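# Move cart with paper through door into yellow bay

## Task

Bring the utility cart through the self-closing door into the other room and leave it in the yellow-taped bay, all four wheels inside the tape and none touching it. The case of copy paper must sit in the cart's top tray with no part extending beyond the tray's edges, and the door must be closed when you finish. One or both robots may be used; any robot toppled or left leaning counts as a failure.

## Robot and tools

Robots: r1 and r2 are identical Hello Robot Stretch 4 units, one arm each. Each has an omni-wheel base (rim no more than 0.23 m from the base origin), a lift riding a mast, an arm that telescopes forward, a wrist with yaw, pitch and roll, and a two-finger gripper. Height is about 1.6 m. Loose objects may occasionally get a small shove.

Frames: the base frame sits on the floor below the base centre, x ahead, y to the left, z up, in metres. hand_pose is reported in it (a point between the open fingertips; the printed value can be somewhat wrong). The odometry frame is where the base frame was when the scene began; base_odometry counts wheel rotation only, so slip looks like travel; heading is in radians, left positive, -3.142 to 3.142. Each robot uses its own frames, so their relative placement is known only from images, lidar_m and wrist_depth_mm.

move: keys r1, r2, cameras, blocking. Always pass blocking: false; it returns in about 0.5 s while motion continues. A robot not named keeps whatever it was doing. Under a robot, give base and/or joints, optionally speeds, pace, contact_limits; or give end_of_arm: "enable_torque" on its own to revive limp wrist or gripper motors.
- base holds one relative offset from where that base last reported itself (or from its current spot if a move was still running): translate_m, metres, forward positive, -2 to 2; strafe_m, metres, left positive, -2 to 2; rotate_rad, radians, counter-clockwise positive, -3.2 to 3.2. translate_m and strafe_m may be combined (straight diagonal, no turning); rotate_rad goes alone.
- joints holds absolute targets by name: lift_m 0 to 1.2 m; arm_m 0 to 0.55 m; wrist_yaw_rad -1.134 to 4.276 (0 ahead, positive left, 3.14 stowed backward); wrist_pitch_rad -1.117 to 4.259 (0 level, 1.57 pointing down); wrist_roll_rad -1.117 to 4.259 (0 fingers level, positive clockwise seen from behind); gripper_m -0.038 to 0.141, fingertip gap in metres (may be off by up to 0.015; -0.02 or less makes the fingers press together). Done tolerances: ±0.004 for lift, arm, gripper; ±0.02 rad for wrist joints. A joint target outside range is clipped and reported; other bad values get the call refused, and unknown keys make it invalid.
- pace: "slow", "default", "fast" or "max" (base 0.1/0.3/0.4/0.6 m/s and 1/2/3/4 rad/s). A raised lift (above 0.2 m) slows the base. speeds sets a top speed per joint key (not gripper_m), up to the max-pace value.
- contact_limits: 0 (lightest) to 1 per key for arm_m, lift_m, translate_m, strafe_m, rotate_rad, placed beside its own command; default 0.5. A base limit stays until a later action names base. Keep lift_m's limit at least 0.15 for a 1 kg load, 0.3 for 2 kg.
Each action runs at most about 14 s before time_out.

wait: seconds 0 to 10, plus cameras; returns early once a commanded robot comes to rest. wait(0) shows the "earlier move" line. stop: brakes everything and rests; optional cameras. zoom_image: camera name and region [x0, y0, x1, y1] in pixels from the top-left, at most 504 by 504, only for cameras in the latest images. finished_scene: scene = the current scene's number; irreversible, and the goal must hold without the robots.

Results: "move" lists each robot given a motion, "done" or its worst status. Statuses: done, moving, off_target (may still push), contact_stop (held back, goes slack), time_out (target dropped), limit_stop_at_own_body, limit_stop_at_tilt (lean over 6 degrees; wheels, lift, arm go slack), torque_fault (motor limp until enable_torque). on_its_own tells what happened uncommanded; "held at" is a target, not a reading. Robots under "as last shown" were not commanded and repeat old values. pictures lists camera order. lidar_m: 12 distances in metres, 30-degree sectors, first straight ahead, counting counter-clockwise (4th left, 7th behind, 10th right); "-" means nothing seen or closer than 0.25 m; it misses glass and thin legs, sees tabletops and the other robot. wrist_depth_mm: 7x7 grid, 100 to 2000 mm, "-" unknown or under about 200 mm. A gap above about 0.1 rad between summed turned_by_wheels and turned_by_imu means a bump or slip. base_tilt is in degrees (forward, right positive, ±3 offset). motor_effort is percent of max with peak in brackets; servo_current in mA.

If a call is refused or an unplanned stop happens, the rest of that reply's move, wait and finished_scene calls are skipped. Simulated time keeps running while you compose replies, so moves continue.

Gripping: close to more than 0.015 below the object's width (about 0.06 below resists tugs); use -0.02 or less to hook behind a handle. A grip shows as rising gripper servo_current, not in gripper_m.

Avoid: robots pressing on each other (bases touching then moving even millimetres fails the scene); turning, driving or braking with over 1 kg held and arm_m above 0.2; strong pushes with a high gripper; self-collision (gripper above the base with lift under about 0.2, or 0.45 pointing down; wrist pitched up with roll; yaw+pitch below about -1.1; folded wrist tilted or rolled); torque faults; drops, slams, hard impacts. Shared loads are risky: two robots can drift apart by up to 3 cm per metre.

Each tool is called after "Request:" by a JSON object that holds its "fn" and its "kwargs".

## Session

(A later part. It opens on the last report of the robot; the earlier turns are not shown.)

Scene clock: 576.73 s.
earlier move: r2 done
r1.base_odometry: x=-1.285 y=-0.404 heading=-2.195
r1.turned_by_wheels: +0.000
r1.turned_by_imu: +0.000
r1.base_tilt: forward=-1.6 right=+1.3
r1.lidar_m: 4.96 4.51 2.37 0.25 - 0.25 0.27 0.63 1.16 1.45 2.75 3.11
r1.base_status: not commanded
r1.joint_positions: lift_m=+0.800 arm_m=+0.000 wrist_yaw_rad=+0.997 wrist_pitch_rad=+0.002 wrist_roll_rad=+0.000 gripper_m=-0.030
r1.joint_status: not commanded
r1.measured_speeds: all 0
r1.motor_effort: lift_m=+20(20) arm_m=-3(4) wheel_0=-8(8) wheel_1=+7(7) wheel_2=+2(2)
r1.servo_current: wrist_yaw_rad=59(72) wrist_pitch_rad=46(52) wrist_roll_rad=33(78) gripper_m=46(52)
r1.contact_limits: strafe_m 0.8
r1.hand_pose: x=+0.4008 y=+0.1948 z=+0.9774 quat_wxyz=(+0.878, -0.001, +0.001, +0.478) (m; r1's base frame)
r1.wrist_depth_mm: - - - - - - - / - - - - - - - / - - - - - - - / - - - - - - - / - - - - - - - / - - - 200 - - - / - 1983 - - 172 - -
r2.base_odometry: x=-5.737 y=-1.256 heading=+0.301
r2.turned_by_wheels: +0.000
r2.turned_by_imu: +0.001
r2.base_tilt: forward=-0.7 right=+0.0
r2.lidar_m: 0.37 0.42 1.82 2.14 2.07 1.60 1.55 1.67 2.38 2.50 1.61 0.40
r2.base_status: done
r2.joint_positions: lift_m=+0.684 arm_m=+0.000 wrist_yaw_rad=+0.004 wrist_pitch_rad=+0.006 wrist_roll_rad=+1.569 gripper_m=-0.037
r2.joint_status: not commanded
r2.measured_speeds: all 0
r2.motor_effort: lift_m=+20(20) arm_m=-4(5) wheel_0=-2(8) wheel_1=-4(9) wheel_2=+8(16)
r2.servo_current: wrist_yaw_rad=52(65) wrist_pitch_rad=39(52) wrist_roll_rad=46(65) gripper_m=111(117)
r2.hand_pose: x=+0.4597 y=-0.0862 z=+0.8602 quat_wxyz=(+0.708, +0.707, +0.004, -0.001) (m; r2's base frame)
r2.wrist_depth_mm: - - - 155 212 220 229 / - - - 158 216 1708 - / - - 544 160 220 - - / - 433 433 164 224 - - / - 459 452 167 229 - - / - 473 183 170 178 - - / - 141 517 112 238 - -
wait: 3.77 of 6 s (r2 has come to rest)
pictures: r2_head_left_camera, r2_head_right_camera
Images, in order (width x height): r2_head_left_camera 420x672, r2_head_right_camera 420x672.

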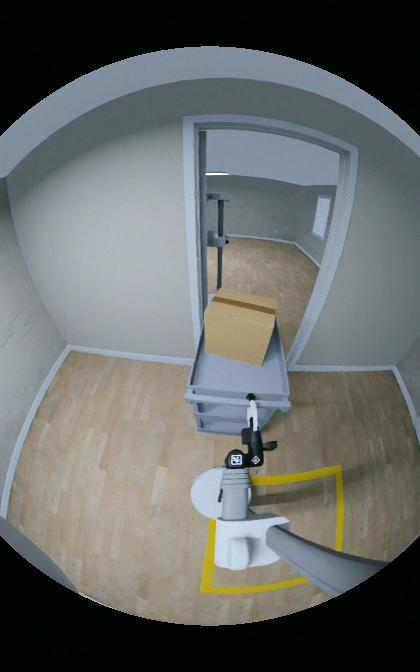

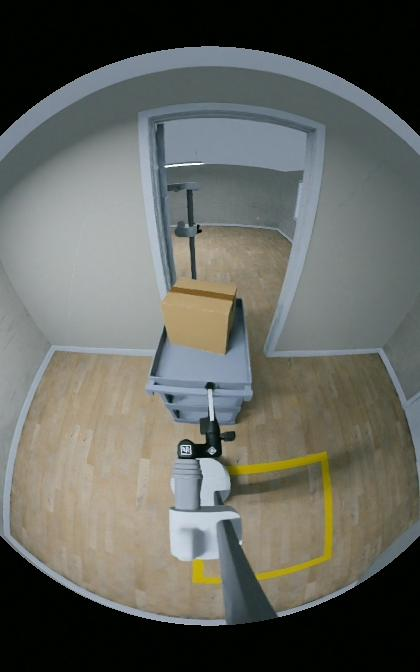

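Request:
{"fn": "move", "kwargs": {"blocking": false, "r2": {"base":{"translate_m":-0.28},"pace":"slow"}, "cameras": []}}

Request:
{"fn": "wait", "kwargs": {"seconds": 6, "cameras": ["r2_head_left_camera","r2_head_right_camera"]}}

Scene clock: 595.27 s.
move: r2 moving
r1: as last shown
r1.lidar_m: 4.98 4.53 2.36 0.25 - 0.25 0.28 0.65 1.16 1.49 2.75 3.08
r1.motor_effort: lift_m=+20(20) arm_m=-3(4) wheel_0=-8(8) wheel_1=+6(7) wheel_2=+2(2)
r1.servo_current: wrist_yaw_rad=46(52) wrist_pitch_rad=39(52) wrist_roll_rad=33(59) gripper_m=52(52)
r1.contact_limits: strafe_m 0.8
r1.wrist_depth_mm: - - - - - - - / - - - - - - - / - - - - - - - / - - - - - - - / - - - - - - - / - - - 199 - - - / - 1983 - - 172 - -
r2.base_odometry: x=-5.749 y=-1.260 heading=+0.301
r2.turned_by_wheels: +0.000
r2.turned_by_imu: +0.000
r2.base_tilt: forward=-0.7 right=+0.1
r2.lidar_m: 0.40 0.42 1.85 2.16 2.11 1.57 1.52 1.67 2.34 2.51 1.65 0.41
r2.base_status: translate_m moving
r2.joint_positions: lift_m=+0.684 arm_m=+0.000 wrist_yaw_rad=+0.004 wrist_pitch_rad=+0.006 wrist_roll_rad=+1.569 gripper_m=-0.037
r2.joint_status: not commanded
r2.measured_speeds: translate_m=-0.049 strafe_m=+0.001 rotate_rad=+0.001 lift_m=+0.000 arm_m=+0.000 wrist_yaw_rad=+0.000 wrist_pitch_rad=+0.000 wrist_roll_rad=+0.000
r2.motor_effort: lift_m=+20(20) arm_m=-4(5) wheel_0=-6(8) wheel_1=-7(7) wheel_2=+11(15)
r2.servo_current: wrist_yaw_rad=52(59) wrist_pitch_rad=39(52) wrist_roll_rad=52(65) gripper_m=104(104)
r2.hand_pose: x=+0.4597 y=-0.0862 z=+0.8602 quat_wxyz=(+0.708, +0.707, +0.004, -0.001) (m; r2's base frame)
r2.wrist_depth_mm: - - - 156 216 220 228 / - - - 159 218 1708 - / - - 574 161 222 - - / - 436 427 163 226 - - / - 459 452 168 229 - - / - 477 184 170 178 - - / - 141 508 112 238 - -
pictures: none
No camera images: "cameras" was empty.

Scene clock: 598.83 s.
earlier move: r2 done
r1.base_odometry: x=-1.285 y=-0.404 heading=-2.195
r1.turned_by_wheels: +0.000
r1.turned_by_imu: +0.000
r1.base_tilt: forward=-1.6 right=+1.3
r1.lidar_m: 4.96 4.55 2.38 0.25 - 0.25 0.27 0.62 1.18 1.48 2.74 3.10
r1.base_status: not commanded
r1.joint_positions: lift_m=+0.800 arm_m=+0.000 wrist_yaw_rad=+0.997 wrist_pitch_rad=+0.002 wrist_roll_rad=+0.000 gripper_m=-0.030
r1.joint_status: not commanded
r1.measured_speeds: all 0
r1.motor_effort: lift_m=+20(20) arm_m=-4(4) wheel_0=-7(8) wheel_1=+7(7) wheel_2=+2(2)
r1.servo_current: wrist_yaw_rad=52(78) wrist_pitch_rad=39(52) wrist_roll_rad=39(72) gripper_m=46(52)
r1.contact_limits: strafe_m 0.8
r1.hand_pose: x=+0.4008 y=+0.1948 z=+0.9774 quat_wxyz=(+0.878, -0.001, +0.001, +0.478) (m; r1's base frame)
r1.wrist_depth_mm: - - - - - - - / - - - - - - - / - - - - - - - / - - - - - - - / - - - - - - - / - - - 199 - - - / - 1983 - - 172 - -
r2.base_odometry: x=-6.005 y=-1.339 heading=+0.301
r2.turned_by_wheels: +0.000
r2.turned_by_imu: +0.001
r2.base_tilt: forward=-0.7 right=+0.0
r2.lidar_m: 0.33 0.34 2.25 2.17 1.73 1.32 1.27 1.34 1.93 2.48 2.00 0.44
r2.base_status: done
r2.joint_positions: lift_m=+0.684 arm_m=+0.000 wrist_yaw_rad=+0.004 wrist_pitch_rad=+0.006 wrist_roll_rad=+1.569 gripper_m=-0.037
r2.joint_status: not commanded
r2.measured_speeds: all 0
r2.motor_effort: lift_m=+20(20) arm_m=-4(5) wheel_0=+0(13) wheel_1=-5(8) wheel_2=+8(15)
r2.servo_current: wrist_yaw_rad=52(65) wrist_pitch_rad=46(52) wrist_roll_rad=46(65) gripper_m=98(111)
r2.hand_pose: x=+0.4597 y=-0.0862 z=+0.8602 quat_wxyz=(+0.708, +0.707, +0.004, -0.001) (m; r2's base frame)
r2.wrist_depth_mm: - - - 216 - 1661 1160 / - - - 258 277 283 285 / - - - 254 258 1756 1281 / - - - 188 248 - - / - 1397 433 179 237 - - / - 430 184 170 179 - - / - 148 430 112 220 - -
wait: 3.57 of 6 s (r2 has come to rest)
pictures: r2_head_left_camera, r2_head_right_camera
Images, in order (width x height): r2_head_left_camera 420x672, r2_head_right_camera 420x672.

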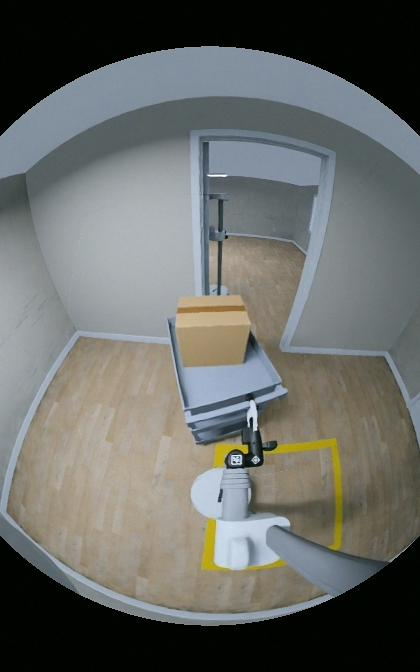

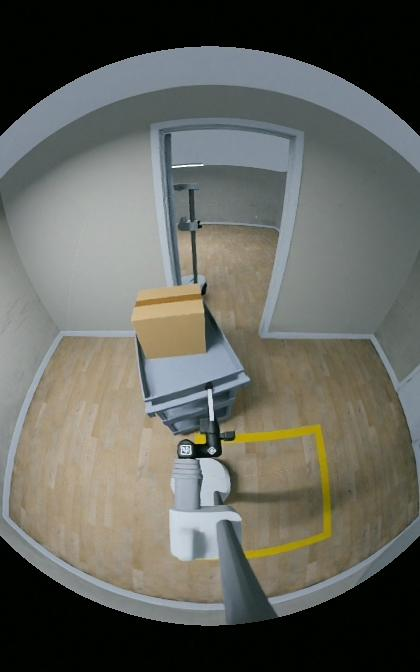

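Request:
{"fn": "move", "kwargs": {"blocking": false, "r2": {"base":{"translate_m":-0.57,"strafe_m":-0.51},"pace":"slow"}, "cameras": []}}

Request:
{"fn": "wait", "kwargs": {"seconds": 10, "cameras": ["r2_head_left_camera","r2_head_right_camera"]}}

Scene clock: 614.27 s.
move: r2 moving
r1: as last shown
r1.lidar_m: 4.98 4.53 2.36 0.25 - 0.25 0.28 0.62 1.20 1.45 2.77 3.10
r1.motor_effort: lift_m=+20(20) arm_m=-4(4) wheel_0=-8(8) wheel_1=+7(7) wheel_2=+2(2)
r1.servo_current: wrist_yaw_rad=33(65) wrist_pitch_rad=39(52) wrist_roll_rad=52(59) gripper_m=39(52)
r1.contact_limits: strafe_m 0.8
r2.base_odometry: x=-6.011 y=-1.350 heading=+0.303
r2.turned_by_wheels: +0.001
r2.turned_by_imu: +0.002
r2.base_tilt: forward=-0.6 right=+0.0
r2.lidar_m: 0.33 0.32 2.20 2.17 1.70 1.32 1.27 1.38 1.97 2.48 1.99 0.45
r2.base_status: translate_m moving; strafe_m moving
r2.joint_positions: lift_m=+0.684 arm_m=+0.000 wrist_yaw_rad=+0.008 wrist_pitch_rad=+0.006 wrist_roll_rad=+1.569 gripper_m=-0.037
r2.joint_status: not commanded
r2.measured_speeds: translate_m=-0.037 strafe_m=-0.034 rotate_rad=+0.002 lift_m=+0.000 arm_m=+0.000 wrist_yaw_rad=+0.019 wrist_pitch_rad=+0.000 wrist_roll_rad=+0.000
r2.motor_effort: lift_m=+20(20) arm_m=-4(5) wheel_0=+9(12) wheel_1=-7(8) wheel_2=+17(17)
r2.servo_current: wrist_yaw_rad=46(59) wrist_pitch_rad=52(52) wrist_roll_rad=46(59) gripper_m=104(111)
r2.hand_pose: x=+0.4601 y=-0.0850 z=+0.8602 quat_wxyz=(+0.708, +0.707, +0.005, +0.001) (m; r2's base frame)
r2.wrist_depth_mm: - - - 214 - 1708 1160 / - - - 259 272 281 281 / - - - 254 258 1756 1281 / - - - 187 247 - - / - 504 436 179 237 - - / - 433 185 171 178 - - / - 147 427 112 221 - -
pictures: none
No camera images: "cameras" was empty.

Scene clock: 622.63 s.
earlier move: r2 done
r1.base_odometry: x=-1.285 y=-0.404 heading=-2.195
r1.turned_by_wheels: +0.000
r1.turned_by_imu: -0.001
r1.base_tilt: forward=-1.6 right=+1.3
r1.lidar_m: 4.99 4.51 2.39 0.25 - 0.25 0.28 0.61 1.17 1.46 2.76 3.10
r1.base_status: not commanded
r1.joint_positions: lift_m=+0.800 arm_m=+0.000 wrist_yaw_rad=+0.997 wrist_pitch_rad=+0.002 wrist_roll_rad=+0.000 gripper_m=-0.030
r1.joint_status: not commanded
r1.measured_speeds: all 0
r1.motor_effort: lift_m=+20(20) arm_m=-4(4) wheel_0=-7(8) wheel_1=+7(7) wheel_2=+2(2)
r1.servo_current: wrist_yaw_rad=65(72) wrist_pitch_rad=39(52) wrist_roll_rad=59(65) gripper_m=39(52)
r1.contact_limits: strafe_m 0.8
r1.hand_pose: x=+0.4008 y=+0.1948 z=+0.9774 quat_wxyz=(+0.878, -0.001, +0.001, +0.478) (m; r1's base frame)
r1.wrist_depth_mm: - - - - - - - / - - - - - - - / - - - - - - - / - - - - - - - / - - - - - - - / - - - 199 - - - / - 1983 - - 172 - -
r2.base_odometry: x=-6.396 y=-1.995 heading=+0.304
r2.turned_by_wheels: +0.001
r2.turned_by_imu: +0.010
r2.base_tilt: forward=-0.6 right=+0.0
r2.lidar_m: 0.25 0.25 0.41 2.41 1.01 0.77 0.74 0.81 1.18 1.96 2.08 0.57
r2.base_status: done
r2.joint_positions: lift_m=+0.684 arm_m=+0.000 wrist_yaw_rad=+0.021 wrist_pitch_rad=+0.006 wrist_roll_rad=+1.570 gripper_m=-0.037
r2.joint_status: not commanded
r2.measured_speeds: all 0
r2.on_its_own: wrist_yaw_rad is at rest, and its servo_current (124 mA) is outside its rest range (0 to 104 mA)
r2.motor_effort: lift_m=+20(20) arm_m=-4(5) wheel_0=+17(23) wheel_1=+1(9) wheel_2=+11(20)
r2.servo_current: wrist_yaw_rad=124(137) wrist_pitch_rad=52(52) wrist_roll_rad=46(59) gripper_m=111(111)
r2.hand_pose: x=+0.4611 y=-0.0813 z=+0.8602 quat_wxyz=(+0.708, +0.707, +0.010, +0.005) (m; r2's base frame)
r2.wrist_depth_mm: - - - - - 1537 1205 / - - - - - 1661 1160 / - - - 306 - 1618 1205 / 1863 - - 257 345 353 353 / - - - 203 289 1808 1308 / 1921 - 186 161 181 1661 - / - - - 112 198 - -
wait: 8.37 of 10 s (r2 has come to rest)
pictures: r2_head_left_camera, r2_head_right_camera
Images, in order (width x height): r2_head_left_camera 420x672, r2_head_right_camera 420x672.

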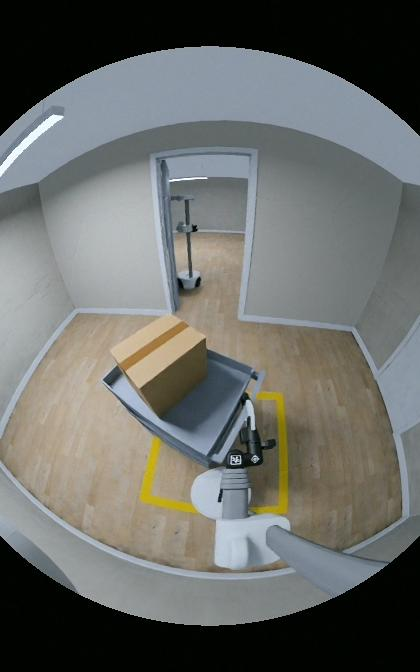

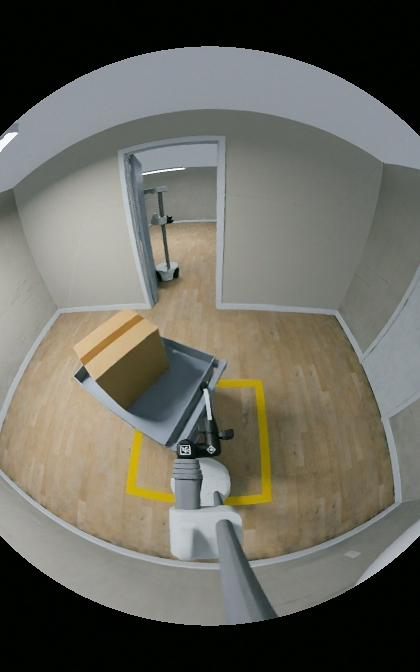

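Request:
{"fn": "move", "kwargs": {"blocking": false, "r2": {"base":{"strafe_m":-0.15},"pace":"slow"}, "cameras": []}}

Request:
{"fn": "wait", "kwargs": {"seconds": 6, "cameras": []}}

Request:
{"fn": "move", "kwargs": {"blocking": false, "r2": {"base":{"rotate_rad":0.4},"pace":"slow"}, "cameras": []}}

Request:
{"fn": "wait", "kwargs": {"seconds": 6, "cameras": ["r2_head_left_camera","r2_head_right_camera"]}}

Scene clock: 632.97 s.
move: r2 moving
r1: as last shown
r1.turned_by_imu: +0.000
r1.lidar_m: 4.97 4.53 2.37 0.25 - 0.25 0.28 0.63 1.18 1.49 2.75 3.09
r1.motor_effort: lift_m=+20(20) arm_m=-4(4) wheel_0=-8(8) wheel_1=+7(7) wheel_2=+2(2)
r1.servo_current: wrist_yaw_rad=59(65) wrist_pitch_rad=46(46) wrist_roll_rad=59(65) gripper_m=46(52)
r1.contact_limits: strafe_m 0.8
r1.wrist_depth_mm: - - - - - - - / - - - - - - - / - - - - - - - / - - - - - - - / - - - - - - - / - - - 200 - - - / - 1921 - - 172 - -
r2.base_odometry: x=-6.392 y=-2.009 heading=+0.305
r2.turned_by_wheels: +0.002
r2.turned_by_imu: +0.002
r2.base_tilt: forward=-0.7 right=+0.1
r2.lidar_m: 0.26 0.25 0.40 2.37 1.03 0.76 0.71 0.78 1.15 1.94 2.10 0.54
r2.base_status: strafe_m moving
r2.joint_positions: lift_m=+0.684 arm_m=+0.000 wrist_yaw_rad=+0.022 wrist_pitch_rad=+0.006 wrist_roll_rad=+1.570 gripper_m=-0.037
r2.joint_status: not commanded
r2.measured_speeds: translate_m=+0.000 strafe_m=-0.055 rotate_rad=+0.000 lift_m=+0.000 arm_m=+0.000 wrist_yaw_rad=+0.000 wrist_pitch_rad=+0.000 wrist_roll_rad=+0.000
r2.motor_effort: lift_m=+20(20) arm_m=-4(4) wheel_0=+21(22) wheel_1=-3(4) wheel_2=+2(10)
r2.servo_current: wrist_yaw_rad=130(137) wrist_pitch_rad=46(52) wrist_roll_rad=52(52) gripper_m=104(111)
r2.hand_pose: x=+0.4612 y=-0.0811 z=+0.8602 quat_wxyz=(+0.708, +0.707, +0.010, +0.006) (m; r2's base frame)
r2.wrist_depth_mm: - - - - - 1576 1205 / - - - - - 1618 1182 / - - - 312 - 1618 1229 / 1921 - - 262 347 362 359 / - - - 206 293 1618 1205 / 1983 - - 163 179 1618 - / - - - 112 199 - -
pictures: none
No camera images: "cameras" was empty.

Scene clock: 635.10 s.
earlier move: r2 done
r1.base_odometry: x=-1.285 y=-0.404 heading=-2.195
r1.turned_by_wheels: +0.000
r1.turned_by_imu: +0.000
r1.base_tilt: forward=-1.6 right=+1.2
r1.lidar_m: 4.97 4.54 2.35 0.25 - 0.25 0.25 0.65 1.18 1.47 2.75 3.09
r1.base_status: not commanded
r1.joint_positions: lift_m=+0.800 arm_m=+0.000 wrist_yaw_rad=+0.997 wrist_pitch_rad=+0.002 wrist_roll_rad=+0.000 gripper_m=-0.030
r1.joint_status: not commanded
r1.measured_speeds: all 0
r1.motor_effort: lift_m=+20(20) arm_m=-4(4) wheel_0=-7(8) wheel_1=+7(7) wheel_2=+2(2)
r1.servo_current: wrist_yaw_rad=59(65) wrist_pitch_rad=46(46) wrist_roll_rad=39(65) gripper_m=33(52)
r1.contact_limits: strafe_m 0.8
r1.hand_pose: x=+0.4008 y=+0.1948 z=+0.9774 quat_wxyz=(+0.878, -0.001, +0.001, +0.478) (m; r1's base frame)
r1.wrist_depth_mm: - - - - - - - / - - - - - - - / - - - - - - - / - - - - - - - / - - - - - - - / - - - 199 - - - / - 1983 - - 173 - -
r2.base_odometry: x=-6.351 y=-2.138 heading=+0.305
r2.turned_by_wheels: +0.000
r2.turned_by_imu: +0.002
r2.base_tilt: forward=-0.7 right=+0.1
r2.lidar_m: 0.25 0.25 0.42 2.41 1.03 0.75 0.73 0.80 1.15 1.81 1.94 0.55
r2.base_status: done
r2.joint_positions: lift_m=+0.684 arm_m=+0.000 wrist_yaw_rad=+0.029 wrist_pitch_rad=+0.006 wrist_roll_rad=+1.570 gripper_m=-0.037
r2.joint_status: not commanded
r2.measured_speeds: all 0
r2.on_its_own: wrist_yaw_rad is at rest, and its servo_current (189 mA) is outside its rest range (0 to 104 mA)
r2.motor_effort: lift_m=+20(20) arm_m=+4(4) wheel_0=+10(27) wheel_1=+2(5) wheel_2=+2(10)
r2.servo_current: wrist_yaw_rad=189(202) wrist_pitch_rad=46(52) wrist_roll_rad=46(65) gripper_m=104(111)
r2.hand_pose: x=+0.4617 y=-0.0791 z=+0.8602 quat_wxyz=(+0.707, +0.707, +0.012, +0.008) (m; r2's base frame)
r2.wrist_depth_mm: - - - - - 1618 1182 / - - - - - 1618 1205 / - - - 310 - 1618 1205 / 1863 - - 259 343 357 353 / - - - 204 289 1661 1281 / 1921 - 186 162 179 1618 - / - 147 - 112 198 - -
wait: 2.13 of 6 s (r2 has come to rest)
pictures: none
No camera images: "cameras" was empty.

Scene clock: 635.60 s.
move: r2 moving
r1: as last shown
r1.base_tilt: forward=-1.5 right=+1.3
r1.lidar_m: 4.96 4.55 2.37 0.25 - 0.25 0.27 0.64 1.20 1.46 2.75 3.10
r1.servo_current: wrist_yaw_rad=52(72) wrist_pitch_rad=33(46) wrist_roll_rad=59(59) gripper_m=39(46)
r1.contact_limits: strafe_m 0.8
r1.wrist_depth_mm: - - - - - - - / - - - - - - - / - - - - - - - / - - - - - - - / - - - - - - - / - - - 200 - - - / - 1983 - - 172 - -
r2.base_odometry: x=-6.351 y=-2.138 heading=+0.428
r2.turned_by_wheels: +0.123
r2.turned_by_imu: +0.119
r2.base_tilt: forward=-0.7 right=+0.1
r2.lidar_m: 0.25 0.25 0.71 1.77 0.93 0.76 0.75 0.86 1.39 1.81 2.06 0.53
r2.base_status: rotate_rad moving
r2.joint_positions: lift_m=+0.684 arm_m=+0.000 wrist_yaw_rad=-0.007 wrist_pitch_rad=+0.006 wrist_roll_rad=+1.570 gripper_m=-0.037
r2.joint_status: not commanded
r2.measured_speeds: translate_m=+0.000 strafe_m=+0.000 rotate_rad=+0.484 lift_m=+0.000 arm_m=+0.000 wrist_yaw_rad=-0.087 wrist_pitch_rad=+0.000 wrist_roll_rad=+0.000
r2.motor_effort: lift_m=+20(20) arm_m=+4(4) wheel_0=-9(12) wheel_1=-6(6) wheel_2=-16(17)
r2.servo_current: wrist_yaw_rad=59(189) wrist_pitch_rad=46(46) wrist_roll_rad=65(65) gripper_m=98(104)
r2.hand_pose: x=+0.4586 y=-0.0895 z=+0.8602 quat_wxyz=(+0.707, +0.707, +0.000, -0.005) (m; r2's base frame)
r2.wrist_depth_mm: - - - - - 1576 1182 / - - - - - 1576 1182 / - - - 300 - 1618 1205 / 1808 - - 239 340 347 347 / - - - 186 276 1756 1308 / 1983 - 184 156 179 1537 - / - - - 112 198 - -
pictures: none
No camera images: "cameras" was empty.

Scene clock: 636.97 s.
earlier move: r2 done
r1.base_odometry: x=-1.285 y=-0.404 heading=-2.195
r1.turned_by_wheels: +0.000
r1.turned_by_imu: +0.000
r1.base_tilt: forward=-1.6 right=+1.2
r1.lidar_m: 4.95 4.53 2.37 0.25 - 0.25 0.26 0.64 1.20 1.47 2.76 3.10
r1.base_status: not commanded
r1.joint_positions: lift_m=+0.800 arm_m=+0.000 wrist_yaw_rad=+0.997 wrist_pitch_rad=+0.002 wrist_roll_rad=+0.000 gripper_m=-0.030
r1.joint_status: not commanded
r1.measured_speeds: all 0
r1.motor_effort: lift_m=+20(20) arm_m=-4(4) wheel_0=-8(8) wheel_1=+7(7) wheel_2=+2(2)
r1.servo_current: wrist_yaw_rad=65(72) wrist_pitch_rad=39(46) wrist_roll_rad=46(65) gripper_m=46(46)
r1.contact_limits: strafe_m 0.8
r1.hand_pose: x=+0.4008 y=+0.1948 z=+0.9774 quat_wxyz=(+0.878, -0.001, +0.001, +0.478) (m; r1's base frame)
r1.wrist_depth_mm: - - - - - - - / - - - - - - - / - - - - - - - / - - - - - - - / - - - - - - - / - - - 200 - - - / - 1921 - - 172 - -
r2.base_odometry: x=-6.351 y=-2.138 heading=+0.704
r2.turned_by_wheels: +0.277
r2.turned_by_imu: +0.232
r2.base_tilt: forward=-0.7 right=+0.0
r2.lidar_m: 0.29 0.26 2.84 1.23 0.81 0.73 0.77 1.03 1.79 1.79 2.14 0.49
r2.base_status: done
r2.joint_positions: lift_m=+0.684 arm_m=+0.000 wrist_yaw_rad=+0.007 wrist_pitch_rad=+0.006 wrist_roll_rad=+1.570 gripper_m=-0.037
r2.joint_status: not commanded
r2.measured_speeds: all 0
r2.motor_effort: lift_m=+20(20) arm_m=-4(4) wheel_0=-2(21) wheel_1=-4(11) wheel_2=-1(25)
r2.servo_current: wrist_yaw_rad=65(189) wrist_pitch_rad=46(52) wrist_roll_rad=46(65) gripper_m=98(104)
r2.hand_pose: x=+0.4599 y=-0.0855 z=+0.8602 quat_wxyz=(+0.707, +0.707, +0.005, +0.000) (m; r2's base frame)
r2.wrist_depth_mm: - - - - - 1537 1160 / - - - 257 - 1708 1205 / 1863 - - 286 303 314 317 / 1983 - - 206 273 1708 1281 / - - - 187 246 1921 - / - - 185 169 179 - - / - 402 402 112 209 - -
wait: 1.37 of 6 s (r2 has come to rest)
pictures: r2_head_left_camera, r2_head_right_camera
Images, in order (width x height): r2_head_left_camera 420x672, r2_head_right_camera 420x672.

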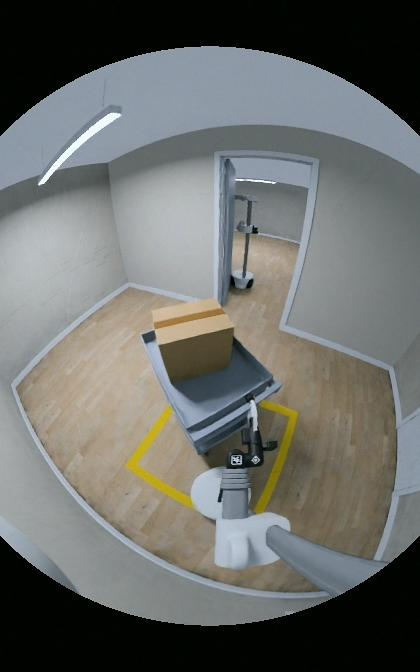

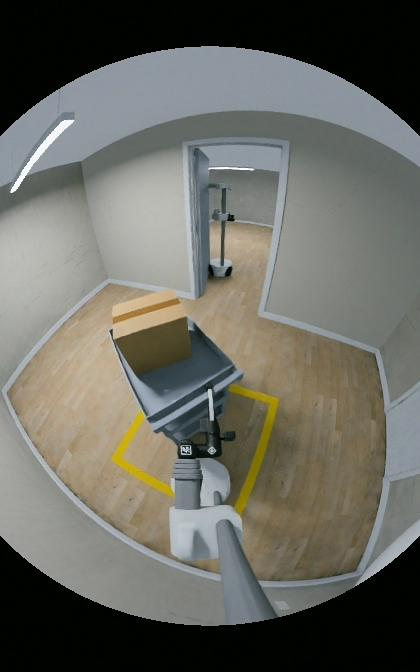

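Request:
{"fn": "move", "kwargs": {"blocking": false, "r2": {"base":{"translate_m":-0.25,"strafe_m":-0.12},"pace":"slow"}, "cameras": []}}

Request:
{"fn": "wait", "kwargs": {"seconds": 10, "cameras": ["r2_head_left_camera","r2_head_right_camera"]}}

Scene clock: 665.90 s.
move: r2 moving
r1: as last shown
r1.base_tilt: forward=-1.6 right=+1.3
r1.lidar_m: 4.99 4.51 2.36 0.25 - 0.25 0.25 0.64 1.17 1.45 2.76 3.11
r1.motor_effort: lift_m=+20(20) arm_m=-4(4) wheel_0=-7(8) wheel_1=+7(7) wheel_2=+2(2)
r1.servo_current: wrist_yaw_rad=39(72) wrist_pitch_rad=39(52) wrist_roll_rad=39(59) gripper_m=46(46)
r1.contact_limits: strafe_m 0.8
r1.wrist_depth_mm: - - - - - - - / - - - - - - - / - - - - - - - / - - - - - - - / - - - - - - - / - - - 199 - - - / - 1983 - - 172 - -
r2.base_odometry: x=-6.357 y=-2.151 heading=+0.705
r2.turned_by_wheels: +0.001
r2.turned_by_imu: +0.001
r2.base_tilt: forward=-0.6 right=+0.1
r2.lidar_m: 0.29 0.26 2.88 1.18 0.82 0.73 0.77 1.01 1.80 1.79 2.14 0.44
r2.base_status: translate_m moving; strafe_m moving
r2.joint_positions: lift_m=+0.684 arm_m=+0.000 wrist_yaw_rad=+0.008 wrist_pitch_rad=+0.006 wrist_roll_rad=+1.570 gripper_m=-0.037
r2.joint_status: not commanded
r2.measured_speeds: translate_m=-0.049 strafe_m=-0.023 rotate_rad=-0.002 lift_m=+0.000 arm_m=+0.000 wrist_yaw_rad=+0.012 wrist_pitch_rad=+0.000 wrist_roll_rad=+0.000
r2.motor_effort: lift_m=+20(20) arm_m=-4(4) wheel_0=-3(5) wheel_1=-7(10) wheel_2=+16(17)
r2.servo_current: wrist_yaw_rad=52(65) wrist_pitch_rad=52(52) wrist_roll_rad=52(52) gripper_m=91(98)
r2.hand_pose: x=+0.4600 y=-0.0851 z=+0.8602 quat_wxyz=(+0.707, +0.707, +0.005, +0.001) (m; r2's base frame)
r2.wrist_depth_mm: - - - - - 1576 1160 / - - - 252 - 1708 1182 / 1863 - - 226 301 314 315 / - - - 205 272 1708 1255 / - - - 188 244 1863 - / - - 185 170 179 - - / - 402 402 112 211 - -
pictures: none
No camera images: "cameras" was empty.

Scene clock: 669.37 s.
earlier move: r2 done
r1.base_odometry: x=-1.285 y=-0.404 heading=-2.195
r1.turned_by_wheels: +0.000
r1.turned_by_imu: +0.000
r1.base_tilt: forward=-1.6 right=+1.3
r1.lidar_m: 4.99 4.56 2.36 0.25 - 0.25 0.25 0.65 1.20 1.45 2.74 3.10
r1.base_status: not commanded
r1.joint_positions: lift_m=+0.800 arm_m=+0.000 wrist_yaw_rad=+0.997 wrist_pitch_rad=+0.002 wrist_roll_rad=+0.000 gripper_m=-0.030
r1.joint_status: not commanded
r1.measured_speeds: all 0
r1.motor_effort: lift_m=+20(20) arm_m=-3(4) wheel_0=-7(8) wheel_1=+7(7) wheel_2=+2(2)
r1.servo_current: wrist_yaw_rad=46(72) wrist_pitch_rad=46(52) wrist_roll_rad=33(65) gripper_m=46(52)
r1.contact_limits: strafe_m 0.8
r1.hand_pose: x=+0.4008 y=+0.1948 z=+0.9774 quat_wxyz=(+0.878, -0.001, +0.001, +0.478) (m; r1's base frame)
r1.wrist_depth_mm: - - - - - - - / - - - - - - - / - - - - - - - / - - - - - - - / - - - - - - - / - - - 200 - - - / - 1983 - - 172 - -
r2.base_odometry: x=-6.464 y=-2.391 heading=+0.705
r2.turned_by_wheels: -0.001
r2.turned_by_imu: +0.001
r2.base_tilt: forward=-0.7 right=+0.1
r2.lidar_m: 0.34 0.29 3.07 0.98 0.65 0.58 0.61 0.79 1.58 1.62 2.11 0.45
r2.base_status: done
r2.joint_positions: lift_m=+0.684 arm_m=+0.000 wrist_yaw_rad=+0.009 wrist_pitch_rad=+0.006 wrist_roll_rad=+1.570 gripper_m=-0.037
r2.joint_status: not commanded
r2.measured_speeds: all 0
r2.motor_effort: lift_m=+20(20) arm_m=-4(4) wheel_0=-1(6) wheel_1=-3(10) wheel_2=+6(18)
r2.servo_current: wrist_yaw_rad=46(72) wrist_pitch_rad=46(52) wrist_roll_rad=46(59) gripper_m=104(104)
r2.hand_pose: x=+0.4601 y=-0.0848 z=+0.8602 quat_wxyz=(+0.707, +0.707, +0.005, +0.001) (m; r2's base frame)
r2.wrist_depth_mm: - - - 228 - 1576 1160 / - - - 234 289 1430 1138 / 1983 - - 263 273 1499 1138 / - - - 251 254 1921 - / - - - 181 238 - - / - 424 186 171 180 - - / - 415 415 112 217 - -
wait: 3.47 of 10 s (r2 has come to rest)
pictures: r2_head_left_camera, r2_head_right_camera
Images, in order (width x height): r2_head_left_camera 420x672, r2_head_right_camera 420x672.

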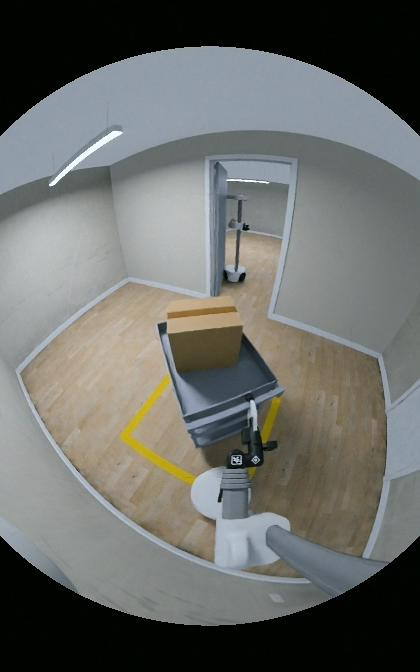

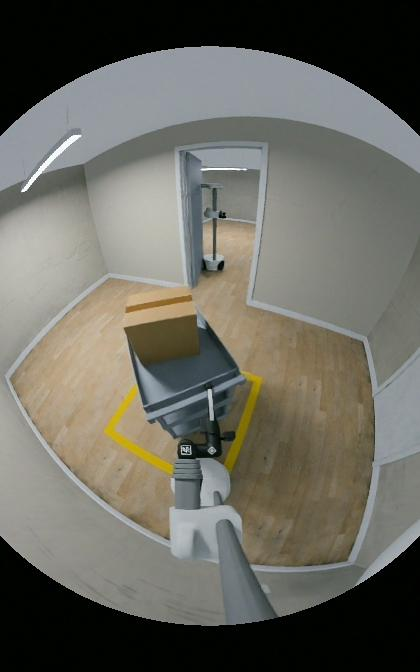

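Request:
{"fn": "move", "kwargs": {"blocking": false, "r2": {"base":{"strafe_m":-0.3,"translate_m":-0.05},"pace":"slow"}, "cameras": []}}

Request:
{"fn": "wait", "kwargs": {"seconds": 6, "cameras": []}}

Request:
{"fn": "move", "kwargs": {"blocking": false, "r2": {"base":{"rotate_rad":0.4},"pace":"slow"}, "cameras": []}}

Request:
{"fn": "wait", "kwargs": {"seconds": 6, "cameras": ["r2_head_left_camera","r2_head_right_camera"]}}

Scene clock: 677.83 s.
move: r2 moving
r1: as last shown
r1.lidar_m: 4.99 4.53 2.35 0.25 - 0.25 0.28 0.67 1.19 1.48 2.76 3.10
r1.servo_current: wrist_yaw_rad=59(65) wrist_pitch_rad=46(46) wrist_roll_rad=65(65) gripper_m=46(52)
r1.contact_limits: strafe_m 0.8
r1.wrist_depth_mm: - - - - - - - / - - - - - - - / - - - - - - - / - - - - - - - / - - - - - - - / - - - 199 - - - / - 1921 - - 172 - -
r2.base_odometry: x=-6.457 y=-2.403 heading=+0.706
r2.turned_by_wheels: +0.001
r2.turned_by_imu: +0.002
r2.base_tilt: forward=-0.6 right=+0.0
r2.lidar_m: 0.32 0.31 3.10 0.95 0.64 0.58 0.61 0.82 1.59 1.59 2.13 0.43
r2.base_status: translate_m moving; strafe_m moving
r2.joint_positions: lift_m=+0.684 arm_m=+0.000 wrist_yaw_rad=+0.009 wrist_pitch_rad=+0.006 wrist_roll_rad=+1.570 gripper_m=-0.037
r2.joint_status: not commanded
r2.measured_speeds: translate_m=-0.009 strafe_m=-0.051 rotate_rad=+0.003 lift_m=+0.000 arm_m=+0.000 wrist_yaw_rad=+0.000 wrist_pitch_rad=+0.000 wrist_roll_rad=+0.000
r2.motor_effort: lift_m=+20(20) arm_m=-4(4) wheel_0=+10(13) wheel_1=-9(9) wheel_2=+12(12)
r2.servo_current: wrist_yaw_rad=72(72) wrist_pitch_rad=46(52) wrist_roll_rad=52(52) gripper_m=91(98)
r2.hand_pose: x=+0.4601 y=-0.0848 z=+0.8602 quat_wxyz=(+0.707, +0.707, +0.005, +0.001) (m; r2's base frame)
r2.wrist_depth_mm: - - - 226 - 1537 1182 / - - - 221 289 1430 1118 / - - - 264 274 1499 1160 / - - - 252 254 1921 - / - - - 184 240 - - / - 424 185 171 179 - - / - 418 415 112 218 - -
pictures: none
No camera images: "cameras" was empty.

Scene clock: 681.60 s.
earlier move: r2 done
r1.base_odometry: x=-1.285 y=-0.404 heading=-2.195
r1.turned_by_wheels: +0.000
r1.turned_by_imu: +0.000
r1.base_tilt: forward=-1.6 right=+1.3
r1.lidar_m: 4.96 4.53 2.37 0.25 - 0.25 0.25 0.66 1.17 1.49 2.76 3.07
r1.base_status: not commanded
r1.joint_positions: lift_m=+0.800 arm_m=+0.000 wrist_yaw_rad=+0.997 wrist_pitch_rad=+0.002 wrist_roll_rad=+0.000 gripper_m=-0.030
r1.joint_status: not commanded
r1.measured_speeds: all 0
r1.motor_effort: lift_m=+20(20) arm_m=-4(4) wheel_0=-7(8) wheel_1=+7(7) wheel_2=+2(2)
r1.servo_current: wrist_yaw_rad=52(72) wrist_pitch_rad=46(52) wrist_roll_rad=39(72) gripper_m=39(52)
r1.contact_limits: strafe_m 0.8
r1.hand_pose: x=+0.4008 y=+0.1948 z=+0.9774 quat_wxyz=(+0.878, -0.001, +0.001, +0.478) (m; r1's base frame)
r1.wrist_depth_mm: - - - - - - - / - - - - - - - / - - - - - - - / - - - - - - - / - - - - - - - / - - - 200 - - - / - 1921 - - 172 - -
r2.base_odometry: x=-6.308 y=-2.652 heading=+0.705
r2.turned_by_wheels: -0.001
r2.turned_by_imu: +0.001
r2.base_tilt: forward=-0.7 right=+0.1
r2.lidar_m: 0.28 0.25 3.36 1.09 0.71 0.66 0.69 0.88 1.31 1.31 1.72 0.47
r2.base_status: done
r2.joint_positions: lift_m=+0.684 arm_m=+0.000 wrist_yaw_rad=+0.008 wrist_pitch_rad=+0.006 wrist_roll_rad=+1.570 gripper_m=-0.037
r2.joint_status: not commanded
r2.measured_speeds: all 0
r2.motor_effort: lift_m=+20(20) arm_m=-4(4) wheel_0=+8(17) wheel_1=-4(9) wheel_2=+6(14)
r2.servo_current: wrist_yaw_rad=59(78) wrist_pitch_rad=52(59) wrist_roll_rad=39(59) gripper_m=98(104)
r2.hand_pose: x=+0.4600 y=-0.0852 z=+0.8602 quat_wxyz=(+0.707, +0.707, +0.005, +0.001) (m; r2's base frame)
r2.wrist_depth_mm: - - - - - 1576 1138 / - - - 263 - 1576 1182 / - - - 279 309 319 320 / - - - 263 282 1708 1255 / - - - 189 248 1863 - / - - 186 168 178 - - / - 394 397 112 211 - -
wait: 3.77 of 6 s (r2 has come to rest)
pictures: none
No camera images: "cameras" was empty.

Scene clock: 682.10 s.
move: r2 moving
r1: as last shown
r1.lidar_m: 5.00 4.53 2.31 0.25 - 0.25 0.27 0.63 1.19 1.44 2.76 3.12
r1.motor_effort: lift_m=+20(20) arm_m=-3(4) wheel_0=-8(8) wheel_1=+7(7) wheel_2=+2(2)
r1.servo_current: wrist_yaw_rad=52(65) wrist_pitch_rad=46(46) wrist_roll_rad=52(59) gripper_m=46(52)
r1.contact_limits: strafe_m 0.8
r1.wrist_depth_mm: - - - - - - - / - - - - - - - / - - - - - - - / - - - - - - - / - - - - - - - / - - - 199 - - - / - 1921 - - 172 - -
r2.base_odometry: x=-6.308 y=-2.652 heading=+0.828
r2.turned_by_wheels: +0.123
r2.turned_by_imu: +0.117
r2.base_tilt: forward=-0.7 right=+0.1
r2.lidar_m: 0.28 0.25 2.44 0.94 0.68 0.66 0.68 1.04 1.29 1.31 1.97 0.47
r2.base_status: rotate_rad moving
r2.joint_positions: lift_m=+0.684 arm_m=+0.000 wrist_yaw_rad=-0.020 wrist_pitch_rad=+0.006 wrist_roll_rad=+1.570 gripper_m=-0.037
r2.joint_status: not commanded
r2.measured_speeds: translate_m=-0.003 strafe_m=+0.002 rotate_rad=+0.486 lift_m=+0.000 arm_m=+0.000 wrist_yaw_rad=-0.062 wrist_pitch_rad=+0.000 wrist_roll_rad=+0.000
r2.motor_effort: lift_m=+20(20) arm_m=-3(4) wheel_0=-14(14) wheel_1=-10(10) wheel_2=-20(20)
r2.servo_current: wrist_yaw_rad=117(117) wrist_pitch_rad=52(52) wrist_roll_rad=46(52) gripper_m=98(98)
r2.hand_pose: x=+0.4575 y=-0.0932 z=+0.8602 quat_wxyz=(+0.707, +0.707, -0.005, -0.009) (m; r2's base frame)
r2.wrist_depth_mm: - - - - - 1618 1182 / - - - 254 - 1618 1182 / - - - 224 303 317 317 / - - - 197 265 1756 1281 / - - - 179 241 1921 - / - - 183 163 180 - - / - 394 397 112 204 - -
pictures: none
No camera images: "cameras" was empty.

Scene clock: 683.20 s.
earlier move: r2 done
r1.base_odometry: x=-1.285 y=-0.404 heading=-2.195
r1.turned_by_wheels: +0.000
r1.turned_by_imu: +0.000
r1.base_tilt: forward=-1.6 right=+1.3
r1.lidar_m: 4.97 4.52 2.36 0.25 - 0.25 0.28 0.63 1.17 1.47 2.75 3.07
r1.base_status: not commanded
r1.joint_positions: lift_m=+0.800 arm_m=+0.000 wrist_yaw_rad=+0.997 wrist_pitch_rad=+0.002 wrist_roll_rad=+0.000 gripper_m=-0.030
r1.joint_status: not commanded
r1.measured_speeds: all 0
r1.motor_effort: lift_m=+20(20) arm_m=-3(4) wheel_0=-7(8) wheel_1=+7(7) wheel_2=+2(2)
r1.servo_current: wrist_yaw_rad=46(65) wrist_pitch_rad=46(52) wrist_roll_rad=65(72) gripper_m=46(52)
r1.contact_limits: strafe_m 0.8
r1.hand_pose: x=+0.4008 y=+0.1948 z=+0.9774 quat_wxyz=(+0.878, -0.001, +0.001, +0.478) (m; r1's base frame)
r1.wrist_depth_mm: - - - - - - - / - - - - - - - / - - - - - - - / - - - - - - - / - - - - - - - / - - - 199 - - - / - 1983 - - 172 - -
r2.base_odometry: x=-6.308 y=-2.652 heading=+1.104
r2.turned_by_wheels: +0.276
r2.turned_by_imu: +0.246
r2.base_tilt: forward=-0.7 right=+0.1
r2.lidar_m: 0.35 0.35 1.37 0.80 0.65 0.67 0.81 1.32 1.30 1.52 2.09 0.42
r2.base_status: done
r2.joint_positions: lift_m=+0.684 arm_m=+0.000 wrist_yaw_rad=+0.003 wrist_pitch_rad=+0.006 wrist_roll_rad=+1.570 gripper_m=-0.037
r2.joint_status: not commanded
r2.measured_speeds: all 0
r2.motor_effort: lift_m=+20(20) arm_m=+4(4) wheel_0=-4(22) wheel_1=-3(11) wheel_2=-4(27)
r2.servo_current: wrist_yaw_rad=39(137) wrist_pitch_rad=46(52) wrist_roll_rad=52(65) gripper_m=98(104)
r2.hand_pose: x=+0.4595 y=-0.0866 z=+0.8602 quat_wxyz=(+0.707, +0.707, +0.003, -0.001) (m; r2's base frame)
r2.wrist_depth_mm: 1921 - - 190 - 1756 1182 / - - - 185 250 258 258 / - - - 181 243 1808 - / - - - 178 238 - - / - 436 439 174 234 - - / - 439 183 170 179 - - / - 445 445 112 227 - -
wait: 1.10 of 6 s (r2 has come to rest)
pictures: r2_head_left_camera, r2_head_right_camera
Images, in order (width x height): r2_head_left_camera 420x672, r2_head_right_camera 420x672.

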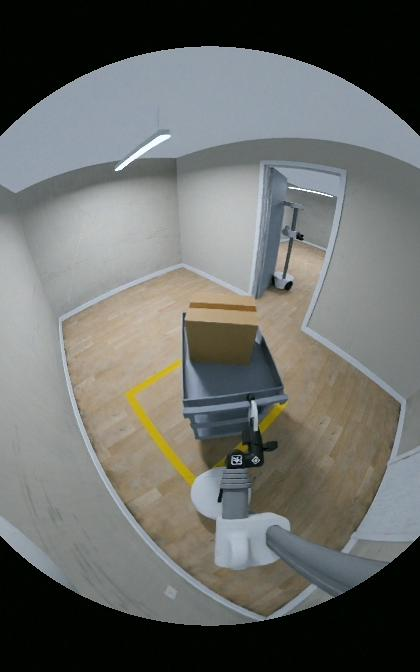

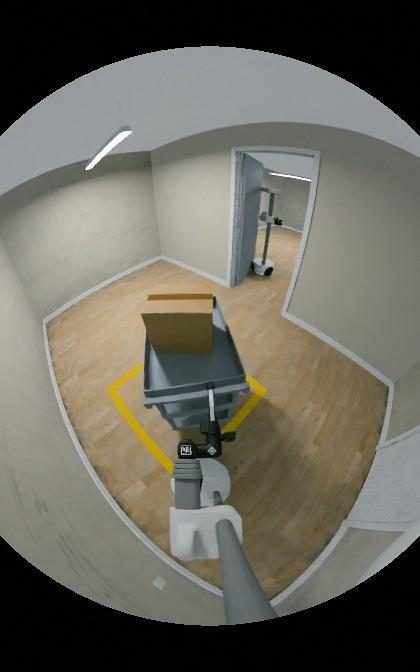

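Request:
{"fn": "move", "kwargs": {"blocking": false, "r2": {"base":{"strafe_m":0.36,"translate_m":-0.1},"pace":"slow"}, "cameras": []}}

Request:
{"fn": "wait", "kwargs": {"seconds": 7, "cameras": []}}

Request:
{"fn": "move", "kwargs": {"blocking": false, "r2": {"base":{"rotate_rad":-0.4},"pace":"slow"}, "cameras": []}}

Request:
{"fn": "wait", "kwargs": {"seconds": 6, "cameras": ["r2_head_left_camera","r2_head_right_camera"]}}

Scene clock: 694.70 s.
move: r2 moving
r1: as last shown
r1.lidar_m: 4.96 4.51 2.37 0.25 - 0.25 0.26 0.65 1.18 1.48 2.78 3.08
r1.servo_current: wrist_yaw_rad=46(59) wrist_pitch_rad=46(46) wrist_roll_rad=52(65) gripper_m=39(46)
r1.contact_limits: strafe_m 0.8
r1.wrist_depth_mm: - - - - - - - / - - - - - - - / - - - - - - - / - - - - - - - / - - - - - - - / - - - 200 - - - / - 1983 - - 172 - -
r2.base_odometry: x=-6.320 y=-2.649 heading=+1.104
r2.turned_by_wheels: +0.000
r2.turned_by_imu: +0.000
r2.base_tilt: forward=-0.6 right=+0.1
r2.lidar_m: 0.34 0.36 1.35 0.79 0.65 0.67 0.81 1.31 1.30 1.53 2.08 0.42
r2.base_status: translate_m moving; strafe_m moving
r2.joint_positions: lift_m=+0.684 arm_m=+0.000 wrist_yaw_rad=-0.002 wrist_pitch_rad=+0.006 wrist_roll_rad=+1.570 gripper_m=-0.037
r2.joint_status: not commanded
r2.measured_speeds: translate_m=-0.014 strafe_m=+0.047 rotate_rad=-0.003 lift_m=+0.000 arm_m=+0.000 wrist_yaw_rad=-0.027 wrist_pitch_rad=+0.000 wrist_roll_rad=+0.000
r2.motor_effort: lift_m=+20(20) arm_m=+4(4) wheel_0=-15(15) wheel_1=+5(6) wheel_2=+6(8)
r2.servo_current: wrist_yaw_rad=46(52) wrist_pitch_rad=39(52) wrist_roll_rad=46(59) gripper_m=98(98)
r2.hand_pose: x=+0.4591 y=-0.0880 z=+0.8602 quat_wxyz=(+0.707, +0.707, +0.001, -0.003) (m; r2's base frame)
r2.wrist_depth_mm: 1863 - - 191 254 1661 1182 / - - - 187 252 260 260 / - - - 182 244 1808 - / - - - 178 239 - - / - 433 436 174 234 - - / - 439 183 171 179 - - / - 445 445 112 224 - -
pictures: none
No camera images: "cameras" was empty.

Scene clock: 699.20 s.
earlier move: r2 done
r1.base_odometry: x=-1.285 y=-0.404 heading=-2.195
r1.turned_by_wheels: +0.000
r1.turned_by_imu: +0.000
r1.base_tilt: forward=-1.6 right=+1.3
r1.lidar_m: 4.97 4.50 2.36 0.25 - 0.25 0.26 0.63 1.18 1.43 2.75 3.08
r1.base_status: not commanded
r1.joint_positions: lift_m=+0.800 arm_m=+0.000 wrist_yaw_rad=+0.997 wrist_pitch_rad=+0.002 wrist_roll_rad=+0.000 gripper_m=-0.030
r1.joint_status: not commanded
r1.measured_speeds: all 0
r1.motor_effort: lift_m=+20(20) arm_m=-4(4) wheel_0=-7(8) wheel_1=+7(7) wheel_2=+2(2)
r1.servo_current: wrist_yaw_rad=52(72) wrist_pitch_rad=46(46) wrist_roll_rad=65(72) gripper_m=39(46)
r1.contact_limits: strafe_m 0.8
r1.hand_pose: x=+0.4008 y=+0.1948 z=+0.9774 quat_wxyz=(+0.878, -0.001, +0.001, +0.478) (m; r1's base frame)
r1.wrist_depth_mm: - - - - - - - / - - - - - - - / - - - - - - - / - - - - - - - / - - - - - - - / - - - 199 - - - / - 1921 - - 172 - -
r2.base_odometry: x=-6.674 y=-2.579 heading=+1.105
r2.turned_by_wheels: +0.000
r2.turned_by_imu: -0.001
r2.base_tilt: forward=-0.7 right=+0.1
r2.lidar_m: 0.42 0.50 0.73 0.42 0.33 0.34 0.41 0.76 1.48 1.73 2.40 0.38
r2.base_status: done
r2.joint_positions: lift_m=+0.684 arm_m=+0.000 wrist_yaw_rad=-0.006 wrist_pitch_rad=+0.006 wrist_roll_rad=+1.570 gripper_m=-0.037
r2.joint_status: not commanded
r2.measured_speeds: all 0
r2.motor_effort: lift_m=+20(20) arm_m=+4(4) wheel_0=-5(15) wheel_1=+5(7) wheel_2=+2(8)
r2.servo_current: wrist_yaw_rad=46(65) wrist_pitch_rad=52(59) wrist_roll_rad=39(65) gripper_m=98(104)
r2.hand_pose: x=+0.4587 y=-0.0892 z=+0.8602 quat_wxyz=(+0.707, +0.707, +0.000, -0.004) (m; r2's base frame)
r2.wrist_depth_mm: - - - 126 180 - - / - 382 387 132 189 - - / - 410 413 139 200 - - / - 459 455 146 211 - - / - - 500 154 224 723 - / - - 185 164 179 1499 512 / - - - 112 - 1708 473
wait: 4.50 of 7 s (r2 has come to rest)
pictures: none
No camera images: "cameras" was empty.

Scene clock: 699.70 s.
move: r2 moving
r1: as last shown
r1.base_tilt: forward=-1.6 right=+1.2
r1.lidar_m: 4.98 4.54 2.38 0.25 - 0.25 0.26 0.63 1.18 1.50 2.76 3.11
r1.servo_current: wrist_yaw_rad=52(59) wrist_pitch_rad=46(46) wrist_roll_rad=39(65) gripper_m=46(46)
r1.contact_limits: strafe_m 0.8
r1.wrist_depth_mm: - - - - - - - / - - - - - - - / - - - - - - - / - - - - - - - / - - - - - - - / - - - 199 - - - / - 1983 - - 172 - -
r2.base_odometry: x=-6.674 y=-2.579 heading=+0.980
r2.turned_by_wheels: -0.125
r2.turned_by_imu: -0.120
r2.base_tilt: forward=-0.7 right=+0.1
r2.lidar_m: 0.38 0.42 0.93 0.45 0.36 0.35 0.39 0.62 1.48 1.62 2.44 0.40
r2.base_status: rotate_rad moving
r2.joint_positions: lift_m=+0.684 arm_m=+0.000 wrist_yaw_rad=+0.008 wrist_pitch_rad=+0.006 wrist_roll_rad=+1.570 gripper_m=-0.037
r2.joint_status: not commanded
r2.measured_speeds: translate_m=+0.002 strafe_m=+0.001 rotate_rad=-0.488 lift_m=+0.000 arm_m=+0.000 wrist_yaw_rad=+0.025 wrist_pitch_rad=+0.000 wrist_roll_rad=+0.000
r2.motor_effort: lift_m=+20(20) arm_m=+4(4) wheel_0=+13(14) wheel_1=+7(9) wheel_2=+15(15)
r2.servo_current: wrist_yaw_rad=59(59) wrist_pitch_rad=46(52) wrist_roll_rad=46(52) gripper_m=91(104)
r2.hand_pose: x=+0.4600 y=-0.0851 z=+0.8602 quat_wxyz=(+0.707, +0.707, +0.005, +0.001) (m; r2's base frame)
r2.wrist_depth_mm: - - - 135 190 - - / - - 480 141 198 - - / - 407 413 145 206 - - / - 449 442 151 215 - - / - - 480 160 225 - - / - - 185 166 178 634 - / - - - 112 245 1618 492
pictures: none
No camera images: "cameras" was empty.

Scene clock: 700.73 s.
earlier move: r2 done
r1.base_odometry: x=-1.285 y=-0.404 heading=-2.195
r1.turned_by_wheels: +0.000
r1.turned_by_imu: +0.000
r1.base_tilt: forward=-1.6 right=+1.3
r1.lidar_m: 4.95 4.53 2.37 0.25 - 0.25 0.25 0.62 1.18 1.45 2.75 3.09
r1.base_status: not commanded
r1.joint_positions: lift_m=+0.800 arm_m=+0.000 wrist_yaw_rad=+0.997 wrist_pitch_rad=+0.002 wrist_roll_rad=+0.000 gripper_m=-0.030
r1.joint_status: not commanded
r1.measured_speeds: all 0
r1.motor_effort: lift_m=+20(20) arm_m=-3(4) wheel_0=-7(8) wheel_1=+7(7) wheel_2=+2(2)
r1.servo_current: wrist_yaw_rad=59(65) wrist_pitch_rad=46(52) wrist_roll_rad=39(65) gripper_m=46(46)
r1.contact_limits: strafe_m 0.8
r1.hand_pose: x=+0.4008 y=+0.1948 z=+0.9774 quat_wxyz=(+0.878, -0.001, +0.001, +0.478) (m; r1's base frame)
r1.wrist_depth_mm: - - - - - - - / - - - - - - - / - - - - - - - / - - - - - - - / - - - - - - - / - - - 199 - - - / - 1983 - - 172 - -
r2.base_odometry: x=-6.674 y=-2.579 heading=+0.705
r2.turned_by_wheels: -0.275
r2.turned_by_imu: -0.267
r2.base_tilt: forward=-0.7 right=+0.1
r2.lidar_m: 0.31 0.35 2.70 0.60 0.39 0.33 0.35 0.45 1.01 1.51 1.88 0.44
r2.base_status: done
r2.joint_positions: lift_m=+0.684 arm_m=+0.000 wrist_yaw_rad=-0.001 wrist_pitch_rad=+0.006 wrist_roll_rad=+1.570 gripper_m=-0.037
r2.joint_status: not commanded
r2.measured_speeds: all 0
r2.motor_effort: lift_m=+20(20) arm_m=-4(4) wheel_0=+4(15) wheel_1=+4(9) wheel_2=+2(16)
r2.servo_current: wrist_yaw_rad=59(72) wrist_pitch_rad=46(59) wrist_roll_rad=33(59) gripper_m=104(104)
r2.hand_pose: x=+0.4592 y=-0.0876 z=+0.8602 quat_wxyz=(+0.707, +0.707, +0.002, -0.002) (m; r2's base frame)
r2.wrist_depth_mm: - - - 217 273 1618 1118 / - - - 264 271 296 293 / - - - 251 254 1808 - / - - - 185 246 - - / - 436 439 177 236 - - / - 433 184 170 179 - - / - 430 433 112 220 - -
wait: 1.03 of 6 s (r2 has come to rest)
pictures: r2_head_left_camera, r2_head_right_camera
Images, in order (width x height): r2_head_left_camera 420x672, r2_head_right_camera 420x672.

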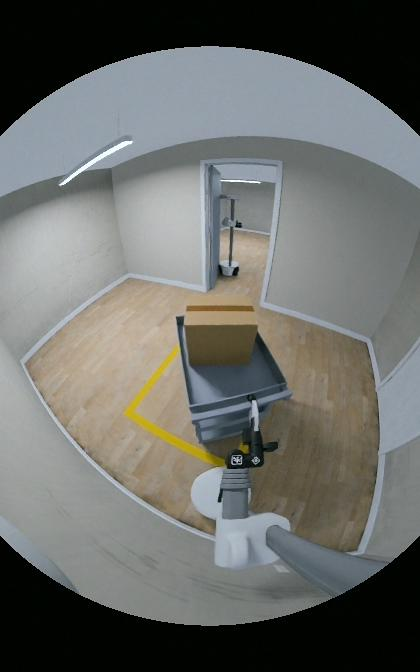

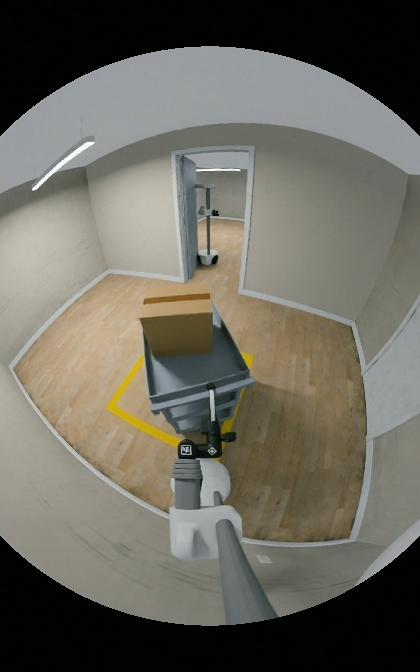

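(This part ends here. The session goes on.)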